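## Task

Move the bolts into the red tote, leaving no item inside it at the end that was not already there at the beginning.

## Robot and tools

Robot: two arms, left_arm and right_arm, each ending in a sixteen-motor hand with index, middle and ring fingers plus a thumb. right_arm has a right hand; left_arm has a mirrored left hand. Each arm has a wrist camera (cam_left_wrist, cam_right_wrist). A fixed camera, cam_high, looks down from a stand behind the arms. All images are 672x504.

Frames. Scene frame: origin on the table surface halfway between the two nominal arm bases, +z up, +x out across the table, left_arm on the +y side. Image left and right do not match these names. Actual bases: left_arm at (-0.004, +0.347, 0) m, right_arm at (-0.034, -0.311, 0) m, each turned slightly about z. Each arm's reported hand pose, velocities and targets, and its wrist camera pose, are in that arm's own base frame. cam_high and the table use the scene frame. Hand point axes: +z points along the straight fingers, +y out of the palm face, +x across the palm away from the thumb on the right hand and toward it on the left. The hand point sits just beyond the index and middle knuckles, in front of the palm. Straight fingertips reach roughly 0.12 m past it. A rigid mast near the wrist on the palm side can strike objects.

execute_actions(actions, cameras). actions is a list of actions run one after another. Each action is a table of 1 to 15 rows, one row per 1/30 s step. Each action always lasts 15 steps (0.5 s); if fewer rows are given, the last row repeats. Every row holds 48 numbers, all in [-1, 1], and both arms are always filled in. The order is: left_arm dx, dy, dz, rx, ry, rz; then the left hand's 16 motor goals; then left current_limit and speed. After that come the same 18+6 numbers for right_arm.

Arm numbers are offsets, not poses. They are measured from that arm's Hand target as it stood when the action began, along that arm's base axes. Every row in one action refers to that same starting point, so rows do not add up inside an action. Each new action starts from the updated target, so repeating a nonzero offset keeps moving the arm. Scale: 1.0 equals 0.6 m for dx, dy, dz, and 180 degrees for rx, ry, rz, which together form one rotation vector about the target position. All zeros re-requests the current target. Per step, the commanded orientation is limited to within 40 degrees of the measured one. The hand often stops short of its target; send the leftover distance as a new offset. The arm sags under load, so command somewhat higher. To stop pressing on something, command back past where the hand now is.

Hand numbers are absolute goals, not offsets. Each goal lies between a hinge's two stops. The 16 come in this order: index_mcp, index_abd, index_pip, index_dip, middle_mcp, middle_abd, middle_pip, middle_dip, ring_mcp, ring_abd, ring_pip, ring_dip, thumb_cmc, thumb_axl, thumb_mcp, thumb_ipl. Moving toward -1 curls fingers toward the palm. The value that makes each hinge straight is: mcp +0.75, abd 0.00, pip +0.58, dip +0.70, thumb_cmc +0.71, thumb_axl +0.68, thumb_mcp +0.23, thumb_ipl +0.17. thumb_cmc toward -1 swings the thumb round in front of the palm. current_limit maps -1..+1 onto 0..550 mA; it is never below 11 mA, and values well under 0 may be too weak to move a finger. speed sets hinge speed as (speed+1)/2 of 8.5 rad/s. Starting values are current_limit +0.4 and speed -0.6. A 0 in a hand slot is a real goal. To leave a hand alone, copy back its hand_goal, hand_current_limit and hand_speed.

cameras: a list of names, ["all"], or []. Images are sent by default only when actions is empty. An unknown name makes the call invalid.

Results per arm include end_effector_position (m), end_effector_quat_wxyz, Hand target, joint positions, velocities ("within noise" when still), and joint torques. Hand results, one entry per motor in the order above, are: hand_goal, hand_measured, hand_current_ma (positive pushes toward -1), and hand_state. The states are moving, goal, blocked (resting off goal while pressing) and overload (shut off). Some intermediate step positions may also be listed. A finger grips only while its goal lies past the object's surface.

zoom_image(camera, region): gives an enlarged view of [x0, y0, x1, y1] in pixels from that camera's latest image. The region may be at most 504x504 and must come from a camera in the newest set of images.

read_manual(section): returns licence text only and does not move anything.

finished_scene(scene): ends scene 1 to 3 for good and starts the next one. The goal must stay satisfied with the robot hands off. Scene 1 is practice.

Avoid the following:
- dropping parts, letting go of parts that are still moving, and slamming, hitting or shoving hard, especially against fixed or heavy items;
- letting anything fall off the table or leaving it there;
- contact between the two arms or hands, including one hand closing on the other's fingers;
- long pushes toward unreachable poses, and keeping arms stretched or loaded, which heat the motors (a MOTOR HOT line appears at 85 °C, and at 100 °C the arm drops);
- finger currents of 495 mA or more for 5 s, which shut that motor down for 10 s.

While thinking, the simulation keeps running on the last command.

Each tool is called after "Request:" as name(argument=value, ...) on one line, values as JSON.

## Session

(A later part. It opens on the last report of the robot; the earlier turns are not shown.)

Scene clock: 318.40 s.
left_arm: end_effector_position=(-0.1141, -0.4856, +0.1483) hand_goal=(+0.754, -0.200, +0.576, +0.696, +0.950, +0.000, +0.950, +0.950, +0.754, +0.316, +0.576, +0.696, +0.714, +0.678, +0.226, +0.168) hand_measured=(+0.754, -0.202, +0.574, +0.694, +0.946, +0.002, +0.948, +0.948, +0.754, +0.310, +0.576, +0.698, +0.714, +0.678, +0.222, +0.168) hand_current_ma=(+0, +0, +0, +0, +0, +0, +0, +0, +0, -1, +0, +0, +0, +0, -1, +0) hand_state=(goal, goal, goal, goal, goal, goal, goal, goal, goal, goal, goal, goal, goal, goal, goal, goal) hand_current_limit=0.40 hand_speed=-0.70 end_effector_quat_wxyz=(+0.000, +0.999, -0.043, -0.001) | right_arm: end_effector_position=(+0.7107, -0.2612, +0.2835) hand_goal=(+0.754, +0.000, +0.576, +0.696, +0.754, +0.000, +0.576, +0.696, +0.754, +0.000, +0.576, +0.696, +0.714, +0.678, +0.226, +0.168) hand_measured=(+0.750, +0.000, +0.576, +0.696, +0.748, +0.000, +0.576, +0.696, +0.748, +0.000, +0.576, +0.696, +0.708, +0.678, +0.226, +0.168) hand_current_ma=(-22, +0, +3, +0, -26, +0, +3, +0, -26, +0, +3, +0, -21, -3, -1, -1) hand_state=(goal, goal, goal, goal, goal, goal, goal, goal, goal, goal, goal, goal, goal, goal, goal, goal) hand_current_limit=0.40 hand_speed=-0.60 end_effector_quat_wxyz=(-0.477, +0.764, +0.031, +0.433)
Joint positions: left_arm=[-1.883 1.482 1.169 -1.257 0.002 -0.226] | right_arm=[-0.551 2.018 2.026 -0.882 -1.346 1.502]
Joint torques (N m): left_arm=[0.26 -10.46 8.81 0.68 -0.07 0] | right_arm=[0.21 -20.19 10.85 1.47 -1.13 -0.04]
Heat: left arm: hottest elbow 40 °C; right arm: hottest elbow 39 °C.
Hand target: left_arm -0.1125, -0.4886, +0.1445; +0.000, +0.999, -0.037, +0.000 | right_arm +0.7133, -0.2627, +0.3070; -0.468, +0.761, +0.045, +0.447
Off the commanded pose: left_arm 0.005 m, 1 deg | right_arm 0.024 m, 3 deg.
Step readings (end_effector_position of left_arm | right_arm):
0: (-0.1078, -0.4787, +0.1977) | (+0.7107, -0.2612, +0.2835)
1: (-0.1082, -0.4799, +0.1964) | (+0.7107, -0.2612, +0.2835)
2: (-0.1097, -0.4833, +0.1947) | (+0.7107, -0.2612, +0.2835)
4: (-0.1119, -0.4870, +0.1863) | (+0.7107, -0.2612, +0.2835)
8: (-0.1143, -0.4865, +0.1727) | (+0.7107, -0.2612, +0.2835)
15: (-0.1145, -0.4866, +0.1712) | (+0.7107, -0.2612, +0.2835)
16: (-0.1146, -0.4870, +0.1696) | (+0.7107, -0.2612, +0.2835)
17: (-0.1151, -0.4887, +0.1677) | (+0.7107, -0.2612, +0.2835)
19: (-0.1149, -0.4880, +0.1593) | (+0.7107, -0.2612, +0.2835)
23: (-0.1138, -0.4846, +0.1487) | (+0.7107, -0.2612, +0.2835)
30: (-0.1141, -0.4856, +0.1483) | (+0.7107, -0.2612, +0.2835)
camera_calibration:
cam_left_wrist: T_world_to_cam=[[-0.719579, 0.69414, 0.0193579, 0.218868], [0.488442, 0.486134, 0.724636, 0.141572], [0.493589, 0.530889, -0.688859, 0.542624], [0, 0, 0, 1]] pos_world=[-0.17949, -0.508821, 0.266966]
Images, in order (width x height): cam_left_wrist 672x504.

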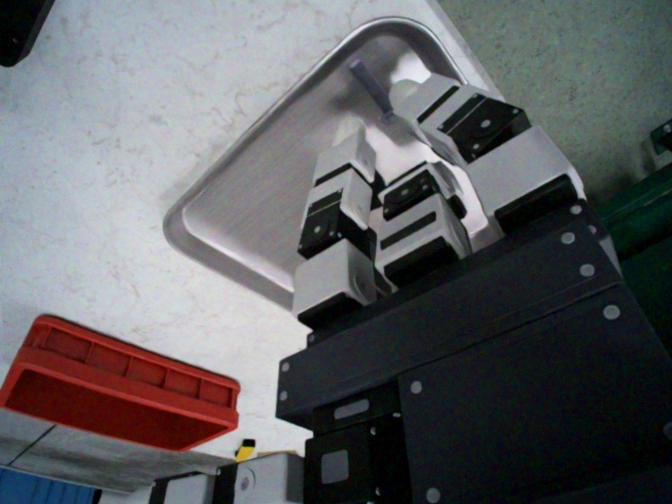

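Request:
execute_actions(actions=[[[0.0092,-0.003,-0.037,0,0,0,0.754,-0.2,0.576,0.696,0.95,0,0.95,0.95,0.754,0.315,0.576,0.696,0.714,0.678,0.226,0.168,0.4,-0.8,0,0,0,0,0,0,0.754,0,0.576,0.696,0.754,0,0.576,0.696,0.754,0,0.576,0.696,0.714,0.678,0.226,0.168,0.4,-0.6]]], cameras=["cam_left_wrist"])

Request:
zoom_image(camera="cam_left_wrist", region=[200, 0, 536, 200])

Scene clock: 326.93 s.
left_arm: end_effector_position=(-0.1101, -0.4889, +0.1343) hand_goal=(+0.754, -0.200, +0.576, +0.696, +0.950, +0.000, +0.950, +0.950, +0.754, +0.316, +0.576, +0.696, +0.714, +0.678, +0.226, +0.168) hand_measured=(+0.758, -0.222, +0.578, +0.696, +0.946, +0.002, +0.948, +0.948, +0.754, +0.312, +0.576, +0.698, +0.714, +0.678, +0.222, +0.168) hand_current_ma=(+0, -10, +0, +0, +0, +0, +0, +0, +0, -1, +0, +0, +0, +0, -1, +0) hand_state=(goal, blocked, goal, goal, goal, goal, goal, goal, goal, goal, goal, goal, goal, goal, goal, goal) hand_current_limit=0.40 hand_speed=-0.80 end_effector_quat_wxyz=(+0.007, +0.999, -0.038, -0.002) | right_arm: end_effector_position=(+0.7107, -0.2612, +0.2835) hand_goal=(+0.754, +0.000, +0.576, +0.696, +0.754, +0.000, +0.576, +0.696, +0.754, +0.000, +0.576, +0.696, +0.714, +0.678, +0.226, +0.168) hand_measured=(+0.750, +0.000, +0.576, +0.696, +0.748, +0.000, +0.576, +0.696, +0.748, +0.000, +0.576, +0.696, +0.708, +0.678, +0.226, +0.168) hand_current_ma=(-22, +0, +3, +0, -26, +0, +3, +0, -26, +0, +3, +0, -21, -3, -1, -1) hand_state=(goal, goal, goal, goal, goal, goal, goal, goal, goal, goal, goal, goal, goal, goal, goal, goal) hand_current_limit=0.40 hand_speed=-0.60 end_effector_quat_wxyz=(-0.477, +0.764, +0.031, +0.433)
Joint positions: left_arm=[-1.873 1.492 1.138 -1.201 0.001 -0.226] | right_arm=[-0.551 2.018 2.026 -0.882 -1.346 1.502]
Joint torques (N m): left_arm=[0.62 -9.58 7.97 0.84 -0.03 0.12] | right_arm=[0.21 -20.13 10.85 1.47 -1.13 -0.04]
Heat: left arm: hottest elbow 39 °C; right arm: hottest elbow 39 °C.
Hand target: left_arm -0.1069, -0.4903, +0.1223; +0.000, +0.999, -0.037, +0.000 | right_arm +0.7133, -0.2627, +0.3070; -0.468, +0.761, +0.045, +0.447
Off the commanded pose: left_arm 0.013 m, 1 deg | right_arm 0.024 m, 3 deg.
Step readings (end_effector_position of left_arm | right_arm):
0: (-0.1141, -0.4856, +0.1483) | (+0.7107, -0.2612, +0.2835)
1: (-0.1141, -0.4862, +0.1472) | (+0.7107, -0.2612, +0.2835)
2: (-0.1141, -0.4880, +0.1454) | (+0.7107, -0.2612, +0.2835)
4: (-0.1123, -0.4887, +0.1380) | (+0.7107, -0.2612, +0.2835)
8: (-0.1101, -0.4889, +0.1343) | (+0.7107, -0.2612, +0.2835)
15: (-0.1101, -0.4889, +0.1343) | (+0.7107, -0.2612, +0.2835)
camera_calibration:
cam_left_wrist: T_world_to_cam=[[-0.725879, 0.687726, 0.0115196, 0.221508], [0.486108, 0.501082, 0.715972, 0.159595], [0.48662, 0.525308, -0.698034, 0.530604], [0, 0, 0, 1]] pos_world=[-0.174996, -0.511038, 0.253563]
Images, in order (width x height): cam_left_wrist 672x504.

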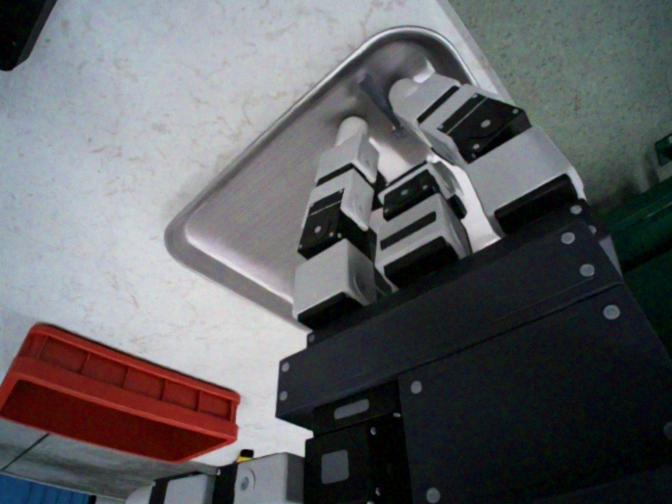

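Scaled by 1.500 from the camera's 672x504 image, which has a finer 960x720 frame.

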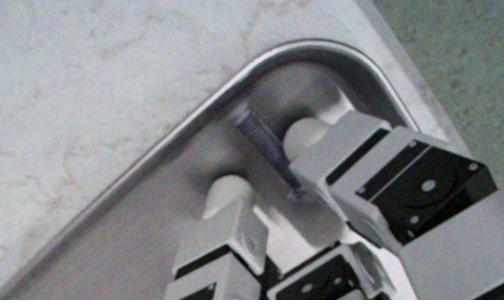

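Request:
execute_actions(actions=[[[0,0,0,0,0,0,0.754,-0.32,0.576,0.696,0.95,0,0.95,0.95,0.754,0.33,0.576,0.696,0.714,0.678,0.226,0.168,0.4,-0.9,0,0,0,0,0,0,0.754,0,0.576,0.696,0.754,0,0.576,0.696,0.754,0,0.576,0.696,0.714,0.678,0.226,0.168,0.4,-0.6]],[[0,0,0,0,0,0,0.754,-0.5,0.576,0.696,0.95,0,0.95,0.95,0.754,0.5,0.576,0.696,0.714,0.678,0.226,0.168,0.4,-0.9,0,0,0,0,0,0,0.754,0,0.576,0.696,0.754,0,0.576,0.696,0.754,0,0.576,0.696,0.714,0.678,0.226,0.168,0.4,-0.6]],[[0,0,0,0,0,0,0.754,-0.55,0.576,0.696,0.95,0,0.95,0.95,0.754,0.55,0.576,0.696,0.714,0.678,0.226,0.168,0.4,-0.9,0,0,0,0,0,0,0.754,0,0.576,0.696,0.754,0,0.576,0.696,0.754,0,0.576,0.696,0.714,0.678,0.226,0.168,0.4,-0.6]]], cameras=["cam_left_wrist"])

Request:
zoom_image(camera="cam_left_wrist", region=[200, 0, 536, 200])

Scene clock: 335.63 s.
left_arm: end_effector_position=(-0.1096, -0.4896, +0.1326) hand_goal=(+0.754, -0.550, +0.576, +0.696, +0.950, +0.000, +0.950, +0.950, +0.754, +0.550, +0.576, +0.696, +0.714, +0.678, +0.226, +0.168) hand_measured=(+0.750, -0.362, +0.574, +0.696, +0.946, +0.002, +0.948, +0.948, +0.756, +0.344, +0.576, +0.698, +0.714, +0.678, +0.222, +0.168) hand_current_ma=(-1, +385, +0, +0, +0, +0, +0, +0, +0, -385, +0, +0, +0, +0, -1, +0) hand_state=(goal, blocked, goal, goal, goal, goal, goal, goal, goal, blocked, goal, goal, goal, goal, goal, goal) hand_current_limit=0.40 hand_speed=-0.90 end_effector_quat_wxyz=(+0.007, +0.999, -0.037, -0.002) | right_arm: end_effector_position=(+0.7107, -0.2612, +0.2835) hand_goal=(+0.754, +0.000, +0.576, +0.696, +0.754, +0.000, +0.576, +0.696, +0.754, +0.000, +0.576, +0.696, +0.714, +0.678, +0.226, +0.168) hand_measured=(+0.750, +0.000, +0.576, +0.696, +0.748, +0.000, +0.576, +0.696, +0.748, +0.000, +0.576, +0.696, +0.708, +0.678, +0.226, +0.168) hand_current_ma=(-22, +0, +3, +0, -26, +0, +3, +0, -26, +0, +3, +0, -21, -3, -1, -1) hand_state=(goal, goal, goal, goal, goal, goal, goal, goal, goal, goal, goal, goal, goal, goal, goal, goal) hand_current_limit=0.40 hand_speed=-0.60 end_effector_quat_wxyz=(-0.477, +0.764, +0.031, +0.433)
Joint positions: left_arm=[-1.872 1.496 1.137 -1.197 0 -0.226] | right_arm=[-0.551 2.018 2.026 -0.882 -1.346 1.502]
Joint torques (N m): left_arm=[0.5 -9.99 8.1 0.68 0.02 0.12] | right_arm=[0.26 -20.13 10.85 1.47 -1.13 -0.04]
Heat: left arm: hottest elbow 39 °C; right arm: hottest elbow 39 °C.
Hand target: left_arm -0.1069, -0.4904, +0.1224; +0.000, +0.999, -0.037, +0.000 | right_arm +0.7133, -0.2627, +0.3070; -0.468, +0.761, +0.045, +0.447
Off the commanded pose: left_arm 0.011 m, 1 deg | right_arm 0.024 m, 3 deg.
Step readings (end_effector_position of left_arm | right_arm):
0: (-0.1101, -0.4889, +0.1343) | (+0.7107, -0.2612, +0.2835)
1: (-0.1101, -0.4889, +0.1343) | (+0.7107, -0.2612, +0.2835)
2: (-0.1101, -0.4889, +0.1343) | (+0.7107, -0.2612, +0.2835)
4: (-0.1098, -0.4890, +0.1344) | (+0.7107, -0.2612, +0.2835)
8: (-0.1095, -0.4894, +0.1342) | (+0.7107, -0.2612, +0.2835)
15: (-0.1096, -0.4896, +0.1332) | (+0.7107, -0.2612, +0.2835)
16: (-0.1096, -0.4896, +0.1332) | (+0.7107, -0.2612, +0.2835)
17: (-0.1096, -0.4896, +0.1332) | (+0.7107, -0.2612, +0.2835)
19: (-0.1096, -0.4896, +0.1332) | (+0.7107, -0.2612, +0.2835)
23: (-0.1096, -0.4896, +0.1330) | (+0.7107, -0.2612, +0.2835)
30: (-0.1096, -0.4896, +0.1326) | (+0.7107, -0.2612, +0.2835)
31: (-0.1096, -0.4896, +0.1326) | (+0.7107, -0.2612, +0.2835)
32: (-0.1096, -0.4896, +0.1326) | (+0.7107, -0.2612, +0.2835)
34: (-0.1096, -0.4896, +0.1326) | (+0.7107, -0.2612, +0.2835)
38: (-0.1096, -0.4896, +0.1326) | (+0.7107, -0.2612, +0.2835)
45: (-0.1096, -0.4896, +0.1326) | (+0.7107, -0.2612, +0.2835)
camera_calibration:
cam_left_wrist: T_world_to_cam=[[-0.72668, 0.686886, 0.0111381, 0.221967], [0.484831, 0.501297, 0.716687, 0.160676], [0.486699, 0.526202, -0.697306, 0.529882], [0, 0, 0, 1]] pos_world=[-0.174495, -0.511837, 0.251863]
Images, in order (width x height): cam_left_wrist 672x504.

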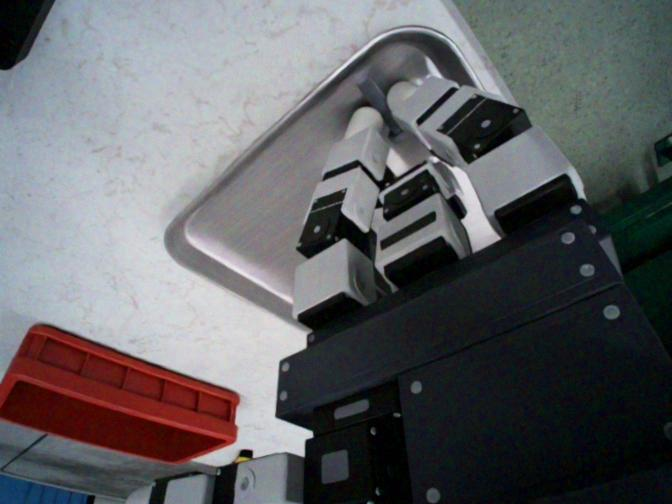

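Scaled by 1.500 from the camera's 672x504 image, which has a finer 960x720 frame.

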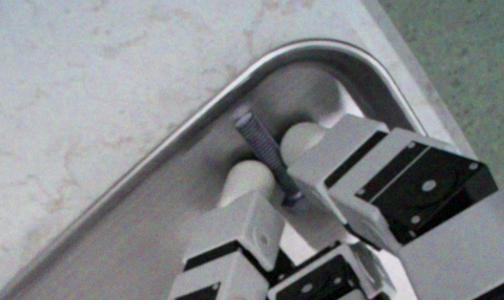

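Request:
execute_actions(actions=[[[0,0,0.17,0,0,0,0.754,-0.55,0.576,0.696,0.95,0,0.95,0.95,0.754,0.55,0.576,0.696,0.714,0.678,0.226,0.168,0.4,-0.9,0,0,0,0,0,0,0.754,0,0.576,0.696,0.754,0,0.576,0.696,0.754,0,0.576,0.696,0.714,0.678,0.226,0.168,0.4,-0.6]],[[0,0,0.08,0,0,0,0.754,-0.55,0.576,0.696,0.95,0,0.95,0.95,0.754,0.55,0.576,0.696,0.714,0.678,0.226,0.168,0.4,-0.9,0,0,0,0,0,0,0.754,0,0.576,0.696,0.754,0,0.576,0.696,0.754,0,0.576,0.696,0.714,0.678,0.226,0.168,0.4,-0.6]]], cameras=["cam_left_wrist"])

Scene clock: 356.83 s.
left_arm: end_effector_position=(-0.1070, -0.4815, +0.2561) hand_goal=(+0.754, -0.550, +0.576, +0.696, +0.950, +0.000, +0.950, +0.950, +0.754, +0.550, +0.576, +0.696, +0.714, +0.678, +0.226, +0.168) hand_measured=(+0.748, -0.364, +0.572, +0.694, +0.946, +0.002, +0.948, +0.948, +0.756, +0.344, +0.576, +0.698, +0.712, +0.678, +0.222, +0.168) hand_current_ma=(-2, +385, -1, +0, -1, +0, +0, +0, +0, -385, +0, +0, +0, +0, -1, +0) hand_state=(goal, blocked, goal, goal, goal, goal, goal, goal, goal, blocked, goal, goal, goal, goal, goal, goal) hand_current_limit=0.40 hand_speed=-0.90 end_effector_quat_wxyz=(-0.013, +0.999, -0.038, +0.004) | right_arm: end_effector_position=(+0.7107, -0.2612, +0.2835) hand_goal=(+0.754, +0.000, +0.576, +0.696, +0.754, +0.000, +0.576, +0.696, +0.754, +0.000, +0.576, +0.696, +0.714, +0.678, +0.226, +0.168) hand_measured=(+0.750, +0.000, +0.576, +0.696, +0.748, +0.000, +0.576, +0.696, +0.748, +0.000, +0.576, +0.696, +0.708, +0.678, +0.226, +0.168) hand_current_ma=(-22, +0, +3, +0, -26, +0, +3, +0, -26, +0, +3, +0, -21, -3, -1, -1) hand_state=(goal, goal, goal, goal, goal, goal, goal, goal, goal, goal, goal, goal, goal, goal, goal, goal) hand_current_limit=0.40 hand_speed=-0.60 end_effector_quat_wxyz=(-0.477, +0.764, +0.031, +0.433)
Joint positions: left_arm=[-1.872 1.438 1.414 -1.575 0 -0.226] | right_arm=[-0.551 2.018 2.026 -0.882 -1.346 1.502]
Joint torques (N m): left_arm=[0.62 -10.58 12.88 -0.18 0.01 0.12] | right_arm=[0.21 -20.13 10.85 1.46 -1.14 -0.04]
Heat: left arm: hottest elbow 38 °C; right arm: hottest elbow 39 °C.
Hand target: left_arm -0.1070, -0.4904, +0.2724; +0.000, +0.999, -0.037, +0.000 | right_arm +0.7133, -0.2627, +0.3070; -0.468, +0.761, +0.045, +0.447
Off the commanded pose: left_arm 0.019 m, 2 deg | right_arm 0.024 m, 3 deg.
Step readings (end_effector_position of left_arm | right_arm):
0: (-0.1096, -0.4896, +0.1326) | (+0.7107, -0.2612, +0.2835)
1: (-0.1085, -0.4860, +0.1351) | (+0.7107, -0.2612, +0.2835)
2: (-0.1063, -0.4794, +0.1397) | (+0.7107, -0.2612, +0.2835)
4: (-0.1041, -0.4723, +0.1622) | (+0.7107, -0.2612, +0.2835)
8: (-0.1064, -0.4797, +0.2081) | (+0.7107, -0.2612, +0.2835)
15: (-0.1074, -0.4827, +0.2195) | (+0.7107, -0.2612, +0.2835)
16: (-0.1066, -0.4801, +0.2206) | (+0.7107, -0.2612, +0.2835)
17: (-0.1058, -0.4777, +0.2236) | (+0.7107, -0.2612, +0.2835)
19: (-0.1052, -0.4757, +0.2362) | (+0.7107, -0.2612, +0.2835)
23: (-0.1072, -0.4819, +0.2548) | (+0.7107, -0.2612, +0.2835)
30: (-0.1070, -0.4815, +0.2561) | (+0.7107, -0.2612, +0.2835)
camera_calibration:
cam_left_wrist: T_world_to_cam=[[-0.726651, 0.686376, 0.0294375, 0.211958], [0.475654, 0.471722, 0.74245, 0.0450883], [0.495714, 0.553504, -0.669255, 0.61739], [0, 0, 0, 1]] pos_world=[-0.173476, -0.508479, 0.373476]
Images, in order (width x height): cam_left_wrist 672x504.

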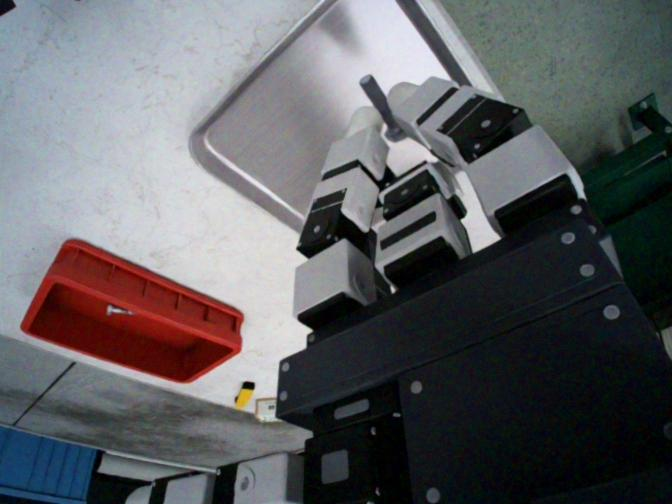

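Request:
execute_actions(actions=[[[0.174,0.058,0.01,0,0,0.078,0.754,-0.55,0.576,0.696,0.95,0,0.95,0.95,0.754,0.55,0.576,0.696,0.714,0.678,0.226,0.168,0.4,-0.9,0,0,0,0,0,0,0.754,0,0.576,0.696,0.754,0,0.576,0.696,0.754,0,0.576,0.696,0.714,0.678,0.226,0.168,0.4,-0.6]],[[0.174,0.058,0,0,0,0.078,0.754,-0.55,0.576,0.696,0.95,0,0.95,0.95,0.754,0.55,0.576,0.696,0.714,0.678,0.226,0.168,0.4,-0.9,0,0,0,0,0,0,0.754,0,0.576,0.696,0.754,0,0.576,0.696,0.754,0,0.576,0.696,0.714,0.678,0.226,0.168,0.4,-0.6]],[[0.174,0.058,0,0,0,0.078,0.754,-0.55,0.576,0.696,0.95,0,0.95,0.95,0.754,0.55,0.576,0.696,0.714,0.678,0.226,0.168,0.4,-0.9,0,0,0,0,0,0,0.754,0,0.576,0.696,0.754,0,0.576,0.696,0.754,0,0.576,0.696,0.714,0.678,0.226,0.168,0.4,-0.6]],[[0.174,0.058,0,0,0,0.078,0.754,-0.55,0.576,0.696,0.95,0,0.95,0.95,0.754,0.55,0.576,0.696,0.714,0.678,0.226,0.168,0.4,-0.9,0,0,0,0,0,0,0.754,0,0.576,0.696,0.754,0,0.576,0.696,0.754,0,0.576,0.696,0.714,0.678,0.226,0.168,0.4,-0.6]],[[0.174,0.058,0,0,0,0.078,0.754,-0.55,0.576,0.696,0.95,0,0.95,0.95,0.754,0.55,0.576,0.696,0.714,0.678,0.226,0.168,0.4,-0.9,0,0,0,0,0,0,0.754,0,0.576,0.696,0.754,0,0.576,0.696,0.754,0,0.576,0.696,0.714,0.678,0.226,0.168,0.4,-0.6]],[[0.173,0.059,0,0,0,0.078,0.754,-0.55,0.576,0.696,0.95,0,0.95,0.95,0.754,0.55,0.576,0.696,0.714,0.678,0.226,0.168,0.4,-0.9,0,0,0,0,0,0,0.754,0,0.576,0.696,0.754,0,0.576,0.696,0.754,0,0.576,0.696,0.714,0.678,0.226,0.168,0.4,-0.6]],[[0,0,0,0,0,0,0.754,-0.55,0.576,0.696,0.95,0,0.95,0.95,0.754,0.55,0.576,0.696,0.714,0.678,0.226,0.168,0.4,-0.9,0,0,0,0,0,0,0.754,0,0.576,0.696,0.754,0,0.576,0.696,0.754,0,0.576,0.696,0.714,0.678,0.226,0.168,0.4,-0.6]]], cameras=["cam_left_wrist","cam_high"])

Scene clock: 369.20 s.
left_arm: end_effector_position=(+0.5116, -0.2773, +0.2570) hand_goal=(+0.754, -0.550, +0.576, +0.696, +0.950, +0.000, +0.950, +0.950, +0.754, +0.550, +0.576, +0.696, +0.714, +0.678, +0.226, +0.168) hand_measured=(+0.746, -0.366, +0.572, +0.694, +0.946, -0.002, +0.948, +0.948, +0.754, +0.344, +0.578, +0.696, +0.714, +0.678, +0.222, +0.168) hand_current_ma=(-2, +385, -1, +0, -1, +0, +0, +0, +0, -385, +0, +0, +0, +0, -1, +0) hand_state=(goal, blocked, goal, goal, goal, goal, goal, goal, goal, blocked, goal, goal, goal, goal, goal, goal) hand_current_limit=0.40 hand_speed=-0.90 end_effector_quat_wxyz=(-0.019, +0.769, +0.638, -0.005) | right_arm: end_effector_position=(+0.7107, -0.2612, +0.2835) hand_goal=(+0.754, +0.000, +0.576, +0.696, +0.754, +0.000, +0.576, +0.696, +0.754, +0.000, +0.576, +0.696, +0.714, +0.678, +0.226, +0.168) hand_measured=(+0.750, +0.000, +0.576, +0.696, +0.748, +0.000, +0.576, +0.696, +0.748, +0.000, +0.576, +0.696, +0.708, +0.678, +0.226, +0.168) hand_current_ma=(-22, +0, +3, +0, -26, +0, +3, +0, -26, +0, +3, +0, -21, -3, -1, -1) hand_state=(goal, goal, goal, goal, goal, goal, goal, goal, goal, goal, goal, goal, goal, goal, goal, goal) hand_current_limit=0.40 hand_speed=-0.60 end_effector_quat_wxyz=(-0.477, +0.764, +0.031, +0.433)
Joint positions: left_arm=[-0.589 1.7 1.726 -1.635 0 -0.404] | right_arm=[-0.551 2.018 2.026 -0.882 -1.346 1.502]
Joint torques (N m): left_arm=[0.15 -14.8 13.38 -0.25 0.02 -0.03] | right_arm=[0.21 -20.13 10.84 1.47 -1.14 -0.04]
Heat: left arm: hottest elbow 38 °C; right arm: hottest elbow 39 °C.
Hand target: left_arm +0.5188, -0.2809, +0.2783; +0.000, +0.766, +0.643, +0.000 | right_arm +0.7133, -0.2627, +0.3070; -0.468, +0.761, +0.045, +0.447
Off the commanded pose: left_arm 0.023 m, 2 deg | right_arm 0.024 m, 3 deg.
Step readings (end_effector_position of left_arm | right_arm):
0: (-0.1070, -0.4815, +0.2561) | (+0.7107, -0.2612, +0.2835)
1: (-0.0999, -0.4797, +0.2554) | (+0.7107, -0.2612, +0.2835)
2: (-0.0911, -0.4755, +0.2535) | (+0.7107, -0.2612, +0.2835)
4: (-0.0505, -0.4649, +0.2549) | (+0.7107, -0.2612, +0.2835)
8: (+0.0076, -0.4548, +0.2729) | (+0.7107, -0.2612, +0.2835)
15: (+0.0013, -0.4531, +0.2768) | (+0.7107, -0.2612, +0.2835)
16: (+0.0040, -0.4511, +0.2752) | (+0.7107, -0.2612, +0.2835)
17: (+0.0140, -0.4468, +0.2727) | (+0.7107, -0.2612, +0.2835)
19: (+0.0567, -0.4341, +0.2694) | (+0.7107, -0.2612, +0.2835)
23: (+0.1142, -0.4179, +0.2724) | (+0.7107, -0.2612, +0.2835)
30: (+0.1055, -0.4200, +0.2721) | (+0.7107, -0.2612, +0.2835)
31: (+0.1082, -0.4190, +0.2719) | (+0.7107, -0.2612, +0.2835)
32: (+0.1189, -0.4154, +0.2715) | (+0.7107, -0.2612, +0.2835)
34: (+0.1639, -0.3999, +0.2721) | (+0.7107, -0.2612, +0.2835)
38: (+0.2188, -0.3731, +0.2729) | (+0.7107, -0.2612, +0.2835)
45: (+0.2068, -0.3795, +0.2723) | (+0.7107, -0.2612, +0.2835)
46: (+0.2097, -0.3781, +0.2713) | (+0.7107, -0.2612, +0.2835)
47: (+0.2201, -0.3733, +0.2705) | (+0.7107, -0.2612, +0.2835)
49: (+0.2622, -0.3517, +0.2681) | (+0.7107, -0.2612, +0.2835)
53: (+0.3142, -0.3254, +0.2606) | (+0.7107, -0.2612, +0.2835)
60: (+0.3041, -0.3381, +0.2560) | (+0.7107, -0.2612, +0.2835)
61: (+0.3073, -0.3376, +0.2565) | (+0.7107, -0.2612, +0.2835)
62: (+0.3180, -0.3353, +0.2588) | (+0.7107, -0.2612, +0.2835)
64: (+0.3600, -0.3207, +0.2657) | (+0.7107, -0.2612, +0.2835)
68: (+0.4164, -0.2960, +0.2662) | (+0.7107, -0.2612, +0.2835)
75: (+0.4110, -0.3071, +0.2593) | (+0.7107, -0.2612, +0.2835)
76: (+0.4132, -0.3074, +0.2599) | (+0.7107, -0.2612, +0.2835)
77: (+0.4226, -0.3069, +0.2634) | (+0.7107, -0.2612, +0.2835)
79: (+0.4623, -0.2978, +0.2723) | (+0.7107, -0.2612, +0.2835)
83: (+0.5186, -0.2693, +0.2702) | (+0.7107, -0.2612, +0.2835)
90: (+0.5160, -0.2700, +0.2571) | (+0.7107, -0.2612, +0.2835)
91: (+0.5148, -0.2722, +0.2571) | (+0.7107, -0.2612, +0.2835)
92: (+0.5141, -0.2733, +0.2570) | (+0.7107, -0.2612, +0.2835)
94: (+0.5120, -0.2769, +0.2570) | (+0.7107, -0.2612, +0.2835)
98: (+0.5116, -0.2774, +0.2570) | (+0.7107, -0.2612, +0.2835)
105: (+0.5116, -0.2773, +0.2570) | (+0.7107, -0.2612, +0.2835)
camera_calibration:
cam_left_wrist: T_world_to_cam=[[-0.761941, -0.647047, 0.0278754, 0.170004], [-0.411397, 0.516792, 0.750786, 0.11803], [-0.500199, 0.560586, -0.659957, 0.707373], [0, 0, 0, 1]] pos_world=[0.531918, -0.347539, 0.373482]
Images, in order (width x height): cam_high 672x504, cam_left_wrist 672x504.

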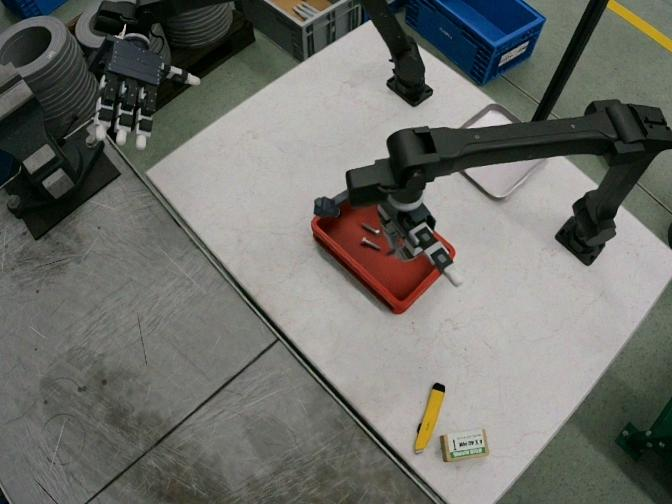

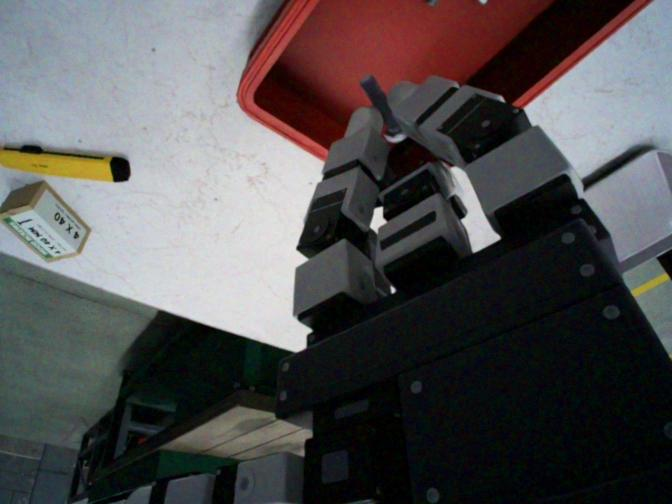

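Request:
execute_actions(actions=[[[0,0,-0.1,0,0,0,0.754,-0.55,0.576,0.696,0.95,0,0.95,0.95,0.754,0.55,0.576,0.696,0.714,0.678,0.226,0.168,0.4,-0.9,0,0,0,0,0,0,0.754,0,0.576,0.696,0.754,0,0.576,0.696,0.754,0,0.576,0.696,0.714,0.678,0.226,0.168,0.4,-0.6]],[[0,0,-0.075,0,0,0,0.754,-0.55,0.576,0.696,0.95,0,0.95,0.95,0.754,0.55,0.576,0.696,0.714,0.678,0.226,0.168,0.4,-0.9,0,0,0,0,0,0,0.754,0,0.576,0.696,0.754,0,0.576,0.696,0.754,0,0.576,0.696,0.714,0.678,0.226,0.168,0.4,-0.6]]], cameras=["cam_left_wrist"])

Scene clock: 377.50 s.
left_arm: end_effector_position=(+0.5153, -0.2796, +0.1715) hand_goal=(+0.754, -0.550, +0.576, +0.696, +0.950, +0.000, +0.950, +0.950, +0.754, +0.550, +0.576, +0.696, +0.714, +0.678, +0.226, +0.168) hand_measured=(+0.748, -0.366, +0.572, +0.694, +0.948, -0.002, +0.948, +0.948, +0.756, +0.344, +0.578, +0.696, +0.714, +0.678, +0.222, +0.168) hand_current_ma=(-1, +385, +0, +0, +0, +0, +0, +0, +0, -385, +0, +0, +0, +0, -1, +0) hand_state=(goal, blocked, goal, goal, goal, goal, goal, goal, goal, blocked, goal, goal, goal, goal, goal, goal) hand_current_limit=0.40 hand_speed=-0.90 end_effector_quat_wxyz=(-0.006, +0.769, +0.639, -0.002) | right_arm: end_effector_position=(+0.7107, -0.2612, +0.2835) hand_goal=(+0.754, +0.000, +0.576, +0.696, +0.754, +0.000, +0.576, +0.696, +0.754, +0.000, +0.576, +0.696, +0.714, +0.678, +0.226, +0.168) hand_measured=(+0.750, +0.000, +0.576, +0.696, +0.748, +0.000, +0.576, +0.696, +0.748, +0.000, +0.576, +0.696, +0.708, +0.678, +0.226, +0.168) hand_current_ma=(-22, +0, +3, +0, -26, +0, +3, +0, -26, +0, +3, +0, -21, -3, -1, -1) hand_state=(goal, goal, goal, goal, goal, goal, goal, goal, goal, goal, goal, goal, goal, goal, goal, goal) hand_current_limit=0.40 hand_speed=-0.60 end_effector_quat_wxyz=(-0.477, +0.764, +0.031, +0.433)
Joint positions: left_arm=[-0.589 1.714 1.515 -1.384 0 -0.405] | right_arm=[-0.551 2.018 2.026 -0.882 -1.346 1.502]
Joint torques (N m): left_arm=[0.15 -15.15 9.63 0.55 0.01 -0.01] | right_arm=[0.21 -20.13 10.85 1.47 -1.14 -0.04]
Heat: left arm: hottest elbow 39 °C; right arm: hottest elbow 40 °C.
Hand target: left_arm +0.5188, -0.2809, +0.1733; +0.000, +0.766, +0.643, +0.000 | right_arm +0.7133, -0.2627, +0.3070; -0.468, +0.761, +0.045, +0.447
Off the commanded pose: left_arm 0.004 m, 1 deg | right_arm 0.024 m, 3 deg.
Step readings (end_effector_position of left_arm | right_arm):
0: (+0.5116, -0.2773, +0.2570) | (+0.7107, -0.2612, +0.2835)
1: (+0.5129, -0.2781, +0.2539) | (+0.7107, -0.2612, +0.2835)
2: (+0.5148, -0.2794, +0.2502) | (+0.7107, -0.2612, +0.2835)
4: (+0.5157, -0.2800, +0.2362) | (+0.7107, -0.2612, +0.2835)
8: (+0.5139, -0.2788, +0.2173) | (+0.7107, -0.2612, +0.2835)
15: (+0.5155, -0.2798, +0.2166) | (+0.7107, -0.2612, +0.2835)
16: (+0.5163, -0.2803, +0.2136) | (+0.7107, -0.2612, +0.2835)
17: (+0.5178, -0.2813, +0.2102) | (+0.7107, -0.2612, +0.2835)
19: (+0.5171, -0.2809, +0.1951) | (+0.7107, -0.2612, +0.2835)
23: (+0.5139, -0.2787, +0.1737) | (+0.7107, -0.2612, +0.2835)
30: (+0.5153, -0.2796, +0.1715) | (+0.7107, -0.2612, +0.2835)
camera_calibration:
cam_left_wrist: T_world_to_cam=[[-0.762, -0.647253, 0.0204704, 0.17491], [-0.428343, 0.527484, 0.733678, 0.199598], [-0.485673, 0.550294, -0.679189, 0.647084], [0, 0, 0, 1]] pos_world=[0.533049, -0.348161, 0.289472]
Images, in order (width x height): cam_left_wrist 672x504.

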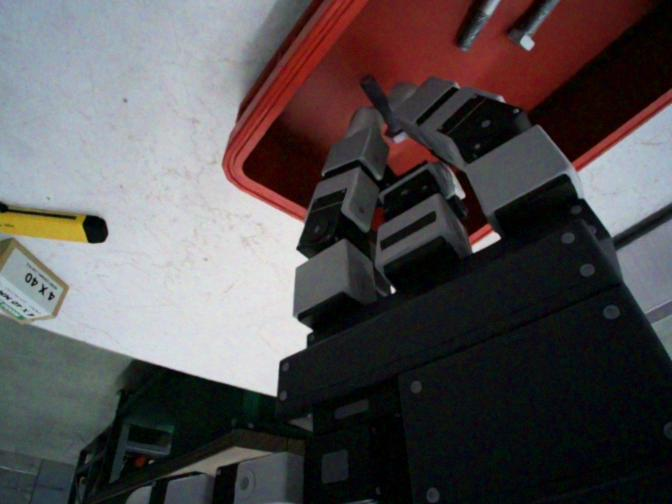

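Good. Continue lowering, release, and lift.

Request:
execute_actions(actions=[[[0,0,-0.035,0,0,0,0.754,-0.55,0.576,0.696,0.95,0,0.95,0.95,0.754,0.55,0.576,0.696,0.714,0.678,0.226,0.168,0.4,-0.9,0,0,0,0,0,0,0.754,0,0.576,0.696,0.754,0,0.576,0.696,0.754,0,0.576,0.696,0.714,0.678,0.226,0.168,0.4,-0.6]],[[0,0,-0.03,0,0,0,0.754,-0.55,0.576,0.696,0.95,0,0.95,0.95,0.754,0.55,0.576,0.696,0.714,0.678,0.226,0.168,0.4,-0.9,0,0,0,0,0,0,0.754,0,0.576,0.696,0.754,0,0.576,0.696,0.754,0,0.576,0.696,0.714,0.678,0.226,0.168,0.4,-0.6]]], cameras=["cam_left_wrist"])

Request:
execute_actions(actions=[[[0,0,0,0,0,0,0.754,-0.25,0.576,0.696,0.95,0,0.95,0.95,0.754,0.25,0.576,0.696,0.714,0.678,0.226,0.168,0.4,-0.9,0,0,0,0,0,0,0.754,0,0.576,0.696,0.754,0,0.576,0.696,0.754,0,0.576,0.696,0.714,0.678,0.226,0.168,0.4,-0.6]],[[0,0,0.07,0,0,0,0.754,-0.25,0.576,0.696,0.95,0,0.95,0.95,0.754,0.25,0.576,0.696,0.714,0.678,0.226,0.168,0.4,-0.9,0,0,0,0,0,0,0.754,0,0.576,0.696,0.754,0,0.576,0.696,0.754,0,0.576,0.696,0.714,0.678,0.226,0.168,0.4,-0.6]],[[0,0,0.11,0,0,0,0.754,-0.25,0.576,0.696,0.95,0,0.95,0.95,0.754,0.25,0.576,0.696,0.714,0.678,0.226,0.168,0.4,-0.9,0,0,0,0,0,0,0.754,0,0.576,0.696,0.754,0,0.576,0.696,0.754,0,0.576,0.696,0.714,0.678,0.226,0.168,0.4,-0.6]],[[0,0,0.07,0,0,0,0.754,-0.25,0.576,0.696,0.95,0,0.95,0.95,0.754,0.25,0.576,0.696,0.714,0.678,0.226,0.168,0.4,-0.9,0,0,0,0,0,0,0.754,0,0.576,0.696,0.754,0,0.576,0.696,0.754,0,0.576,0.696,0.714,0.678,0.226,0.168,0.4,-0.6]]], cameras=["cam_left_wrist","cam_high"])

Scene clock: 386.57 s.
left_arm: end_effector_position=(+0.5167, -0.2806, +0.1423) hand_goal=(+0.754, -0.550, +0.576, +0.696, +0.950, +0.000, +0.950, +0.950, +0.754, +0.550, +0.576, +0.696, +0.714, +0.678, +0.226, +0.168) hand_measured=(+0.748, -0.366, +0.574, +0.694, +0.948, -0.002, +0.948, +0.948, +0.756, +0.344, +0.578, +0.696, +0.714, +0.678, +0.222, +0.168) hand_current_ma=(-1, +385, +0, +0, +0, +0, +0, +0, +0, -385, +0, +0, +0, +0, -1, +0) hand_state=(goal, blocked, goal, goal, goal, goal, goal, goal, goal, blocked, goal, goal, goal, goal, goal, goal) hand_current_limit=0.40 hand_speed=-0.90 end_effector_quat_wxyz=(+0.003, +0.769, +0.639, +0.001) | right_arm: end_effector_position=(+0.7107, -0.2612, +0.2835) hand_goal=(+0.754, +0.000, +0.576, +0.696, +0.754, +0.000, +0.576, +0.696, +0.754, +0.000, +0.576, +0.696, +0.714, +0.678, +0.226, +0.168) hand_measured=(+0.750, +0.000, +0.576, +0.696, +0.748, +0.000, +0.576, +0.696, +0.748, +0.000, +0.576, +0.696, +0.708, +0.678, +0.226, +0.168) hand_current_ma=(-22, +0, +3, +0, -26, +0, +3, +0, -26, +0, +3, +0, -21, -3, -1, -1) hand_state=(goal, goal, goal, goal, goal, goal, goal, goal, goal, goal, goal, goal, goal, goal, goal, goal) hand_current_limit=0.40 hand_speed=-0.60 end_effector_quat_wxyz=(-0.477, +0.764, +0.031, +0.433)
Joint positions: left_arm=[-0.589 1.727 1.449 -1.288 0 -0.405] | right_arm=[-0.551 2.018 2.026 -0.882 -1.346 1.502]
Joint torques (N m): left_arm=[0.09 -13.45 8.75 0.73 0.01 -0.01] | right_arm=[0.21 -20.13 10.85 1.47 -1.13 -0.04]
Heat: left arm: hottest elbow 38 °C; right arm: hottest elbow 40 °C.
Hand target: left_arm +0.5188, -0.2809, +0.1344; +0.000, +0.766, +0.643, +0.000 | right_arm +0.7133, -0.2627, +0.3070; -0.468, +0.761, +0.045, +0.447
Off the commanded pose: left_arm 0.008 m, 1 deg | right_arm 0.024 m, 3 deg.
Step readings (end_effector_position of left_arm | right_arm):
0: (+0.5153, -0.2796, +0.1715) | (+0.7107, -0.2612, +0.2835)
1: (+0.5157, -0.2800, +0.1703) | (+0.7107, -0.2612, +0.2835)
2: (+0.5171, -0.2809, +0.1691) | (+0.7107, -0.2612, +0.2835)
4: (+0.5176, -0.2812, +0.1637) | (+0.7107, -0.2612, +0.2835)
8: (+0.5161, -0.2802, +0.1589) | (+0.7107, -0.2612, +0.2835)
15: (+0.5166, -0.2806, +0.1591) | (+0.7107, -0.2612, +0.2835)
16: (+0.5168, -0.2807, +0.1576) | (+0.7107, -0.2612, +0.2835)
17: (+0.5180, -0.2814, +0.1562) | (+0.7107, -0.2612, +0.2835)
19: (+0.5181, -0.2816, +0.1500) | (+0.7107, -0.2612, +0.2835)
23: (+0.5164, -0.2804, +0.1422) | (+0.7107, -0.2612, +0.2835)
30: (+0.5167, -0.2806, +0.1423) | (+0.7107, -0.2612, +0.2835)
camera_calibration:
cam_left_wrist: T_world_to_cam=[[-0.762243, -0.647101, 0.0156816, 0.17683], [-0.43896, 0.534567, 0.722185, 0.231271], [-0.47571, 0.543597, -0.691522, 0.623203], [0, 0, 0, 1]] pos_world=[0.53277, -0.347975, 0.261165]
Images, in order (width x height): cam_left_wrist 672x504.

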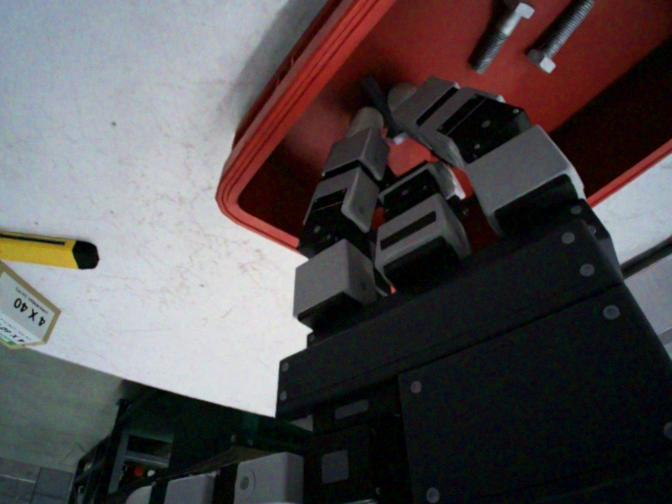

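Scene clock: 388.77 s.
left_arm: end_effector_position=(+0.5120, -0.2773, +0.2723) hand_goal=(+0.754, -0.250, +0.576, +0.696, +0.950, +0.000, +0.950, +0.950, +0.754, +0.250, +0.576, +0.696, +0.714, +0.678, +0.226, +0.168) hand_measured=(+0.752, -0.252, +0.574, +0.694, +0.944, -0.002, +0.948, +0.948, +0.752, +0.250, +0.576, +0.696, +0.714, +0.678, +0.222, +0.168) hand_current_ma=(+0, +0, +0, +0, -1, +0, +0, +0, +0, +0, +0, +0, +0, +0, -1, +0) hand_state=(goal, goal, goal, goal, goal, goal, goal, goal, goal, goal, goal, goal, goal, goal, goal, goal) hand_current_limit=0.40 hand_speed=-0.90 end_effector_quat_wxyz=(-0.010, +0.769, +0.639, -0.003) | right_arm: end_effector_position=(+0.7107, -0.2612, +0.2835) hand_goal=(+0.754, +0.000, +0.576, +0.696, +0.754, +0.000, +0.576, +0.696, +0.754, +0.000, +0.576, +0.696, +0.714, +0.678, +0.226, +0.168) hand_measured=(+0.750, +0.000, +0.576, +0.696, +0.748, +0.000, +0.576, +0.696, +0.748, +0.000, +0.576, +0.696, +0.708, +0.678, +0.226, +0.168) hand_current_ma=(-22, +0, +3, +0, -26, +0, +3, +0, -26, +0, +3, +0, -21, -3, -1, -1) hand_state=(goal, goal, goal, goal, goal, goal, goal, goal, goal, goal, goal, goal, goal, goal, goal, goal) hand_current_limit=0.40 hand_speed=-0.60 end_effector_quat_wxyz=(-0.477, +0.764, +0.031, +0.433)
Joint positions: left_arm=[-0.589 1.691 1.751 -1.652 0 -0.406] | right_arm=[-0.551 2.018 2.026 -0.882 -1.346 1.502]
Joint torques (N m): left_arm=[0.26 -13.86 12.82 -0.23 0.01 -0.01] | right_arm=[0.21 -20.13 10.85 1.46 -1.14 -0.04]
Heat: left arm: hottest elbow 38 °C; right arm: hottest elbow 40 °C.
Hand target: left_arm +0.5189, -0.2809, +0.2844; +0.000, +0.766, +0.643, +0.000 | right_arm +0.7133, -0.2627, +0.3070; -0.468, +0.761, +0.045, +0.447
Off the commanded pose: left_arm 0.014 m, 1 deg | right_arm 0.024 m, 3 deg.
Step readings (end_effector_position of left_arm | right_arm):
0: (+0.5167, -0.2806, +0.1423) | (+0.7107, -0.2612, +0.2835)
1: (+0.5167, -0.2806, +0.1423) | (+0.7107, -0.2612, +0.2835)
2: (+0.5167, -0.2806, +0.1423) | (+0.7107, -0.2612, +0.2835)
4: (+0.5167, -0.2806, +0.1423) | (+0.7107, -0.2612, +0.2835)
8: (+0.5167, -0.2806, +0.1423) | (+0.7107, -0.2612, +0.2835)
15: (+0.5168, -0.2807, +0.1423) | (+0.7107, -0.2612, +0.2835)
16: (+0.5148, -0.2793, +0.1423) | (+0.7107, -0.2612, +0.2835)
17: (+0.5124, -0.2777, +0.1435) | (+0.7107, -0.2612, +0.2835)
19: (+0.5083, -0.2750, +0.1473) | (+0.7107, -0.2612, +0.2835)
23: (+0.5078, -0.2746, +0.1522) | (+0.7107, -0.2612, +0.2835)
30: (+0.5078, -0.2746, +0.1528) | (+0.7107, -0.2612, +0.2835)
31: (+0.5057, -0.2732, +0.1556) | (+0.7107, -0.2612, +0.2835)
32: (+0.5029, -0.2714, +0.1607) | (+0.7107, -0.2612, +0.2835)
34: (+0.5026, -0.2711, +0.1816) | (+0.7107, -0.2612, +0.2835)
38: (+0.5110, -0.2767, +0.2240) | (+0.7107, -0.2612, +0.2835)
45: (+0.5129, -0.2780, +0.2374) | (+0.7107, -0.2612, +0.2835)
46: (+0.5109, -0.2767, +0.2390) | (+0.7107, -0.2612, +0.2835)
47: (+0.5096, -0.2758, +0.2419) | (+0.7107, -0.2612, +0.2835)
49: (+0.5083, -0.2749, +0.2530) | (+0.7107, -0.2612, +0.2835)
53: (+0.5124, -0.2777, +0.2708) | (+0.7107, -0.2612, +0.2835)
60: (+0.5120, -0.2774, +0.2723) | (+0.7107, -0.2612, +0.2835)
camera_calibration:
cam_left_wrist: T_world_to_cam=[[-0.761094, -0.64824, 0.0228221, 0.170385], [-0.4236, 0.523376, 0.739351, 0.117923], [-0.491221, 0.553049, -0.672933, 0.714559], [0, 0, 0, 1]] pos_world=[0.530638, -0.346454, 0.389775]
Images, in order (width x height): cam_high 672x504, cam_left_wrist 672x504.

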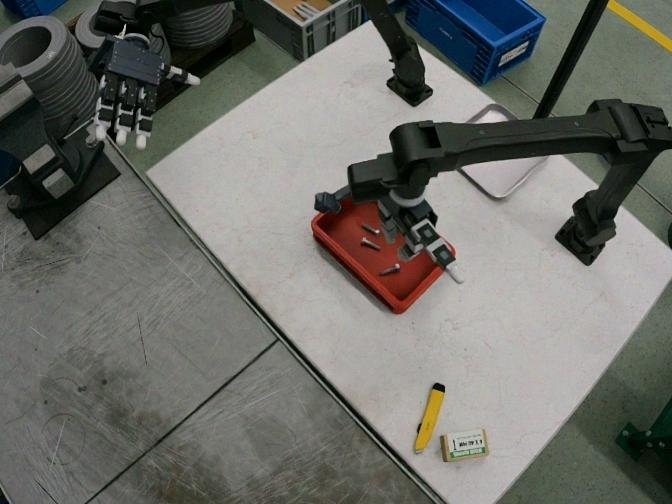

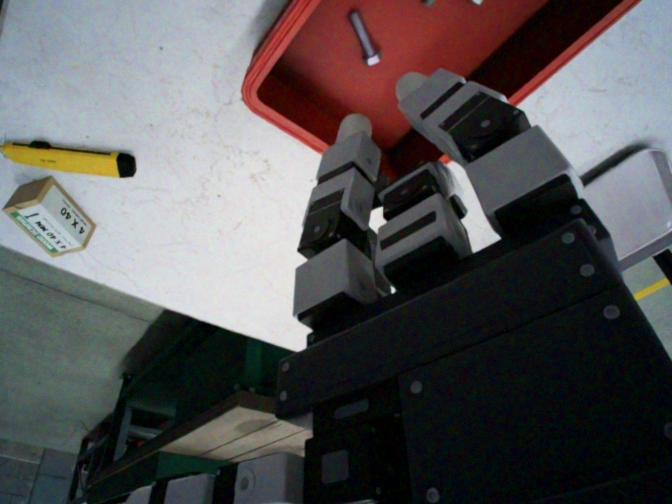

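Request:
finished_scene(scene=2)

The scene is finished: the task was done.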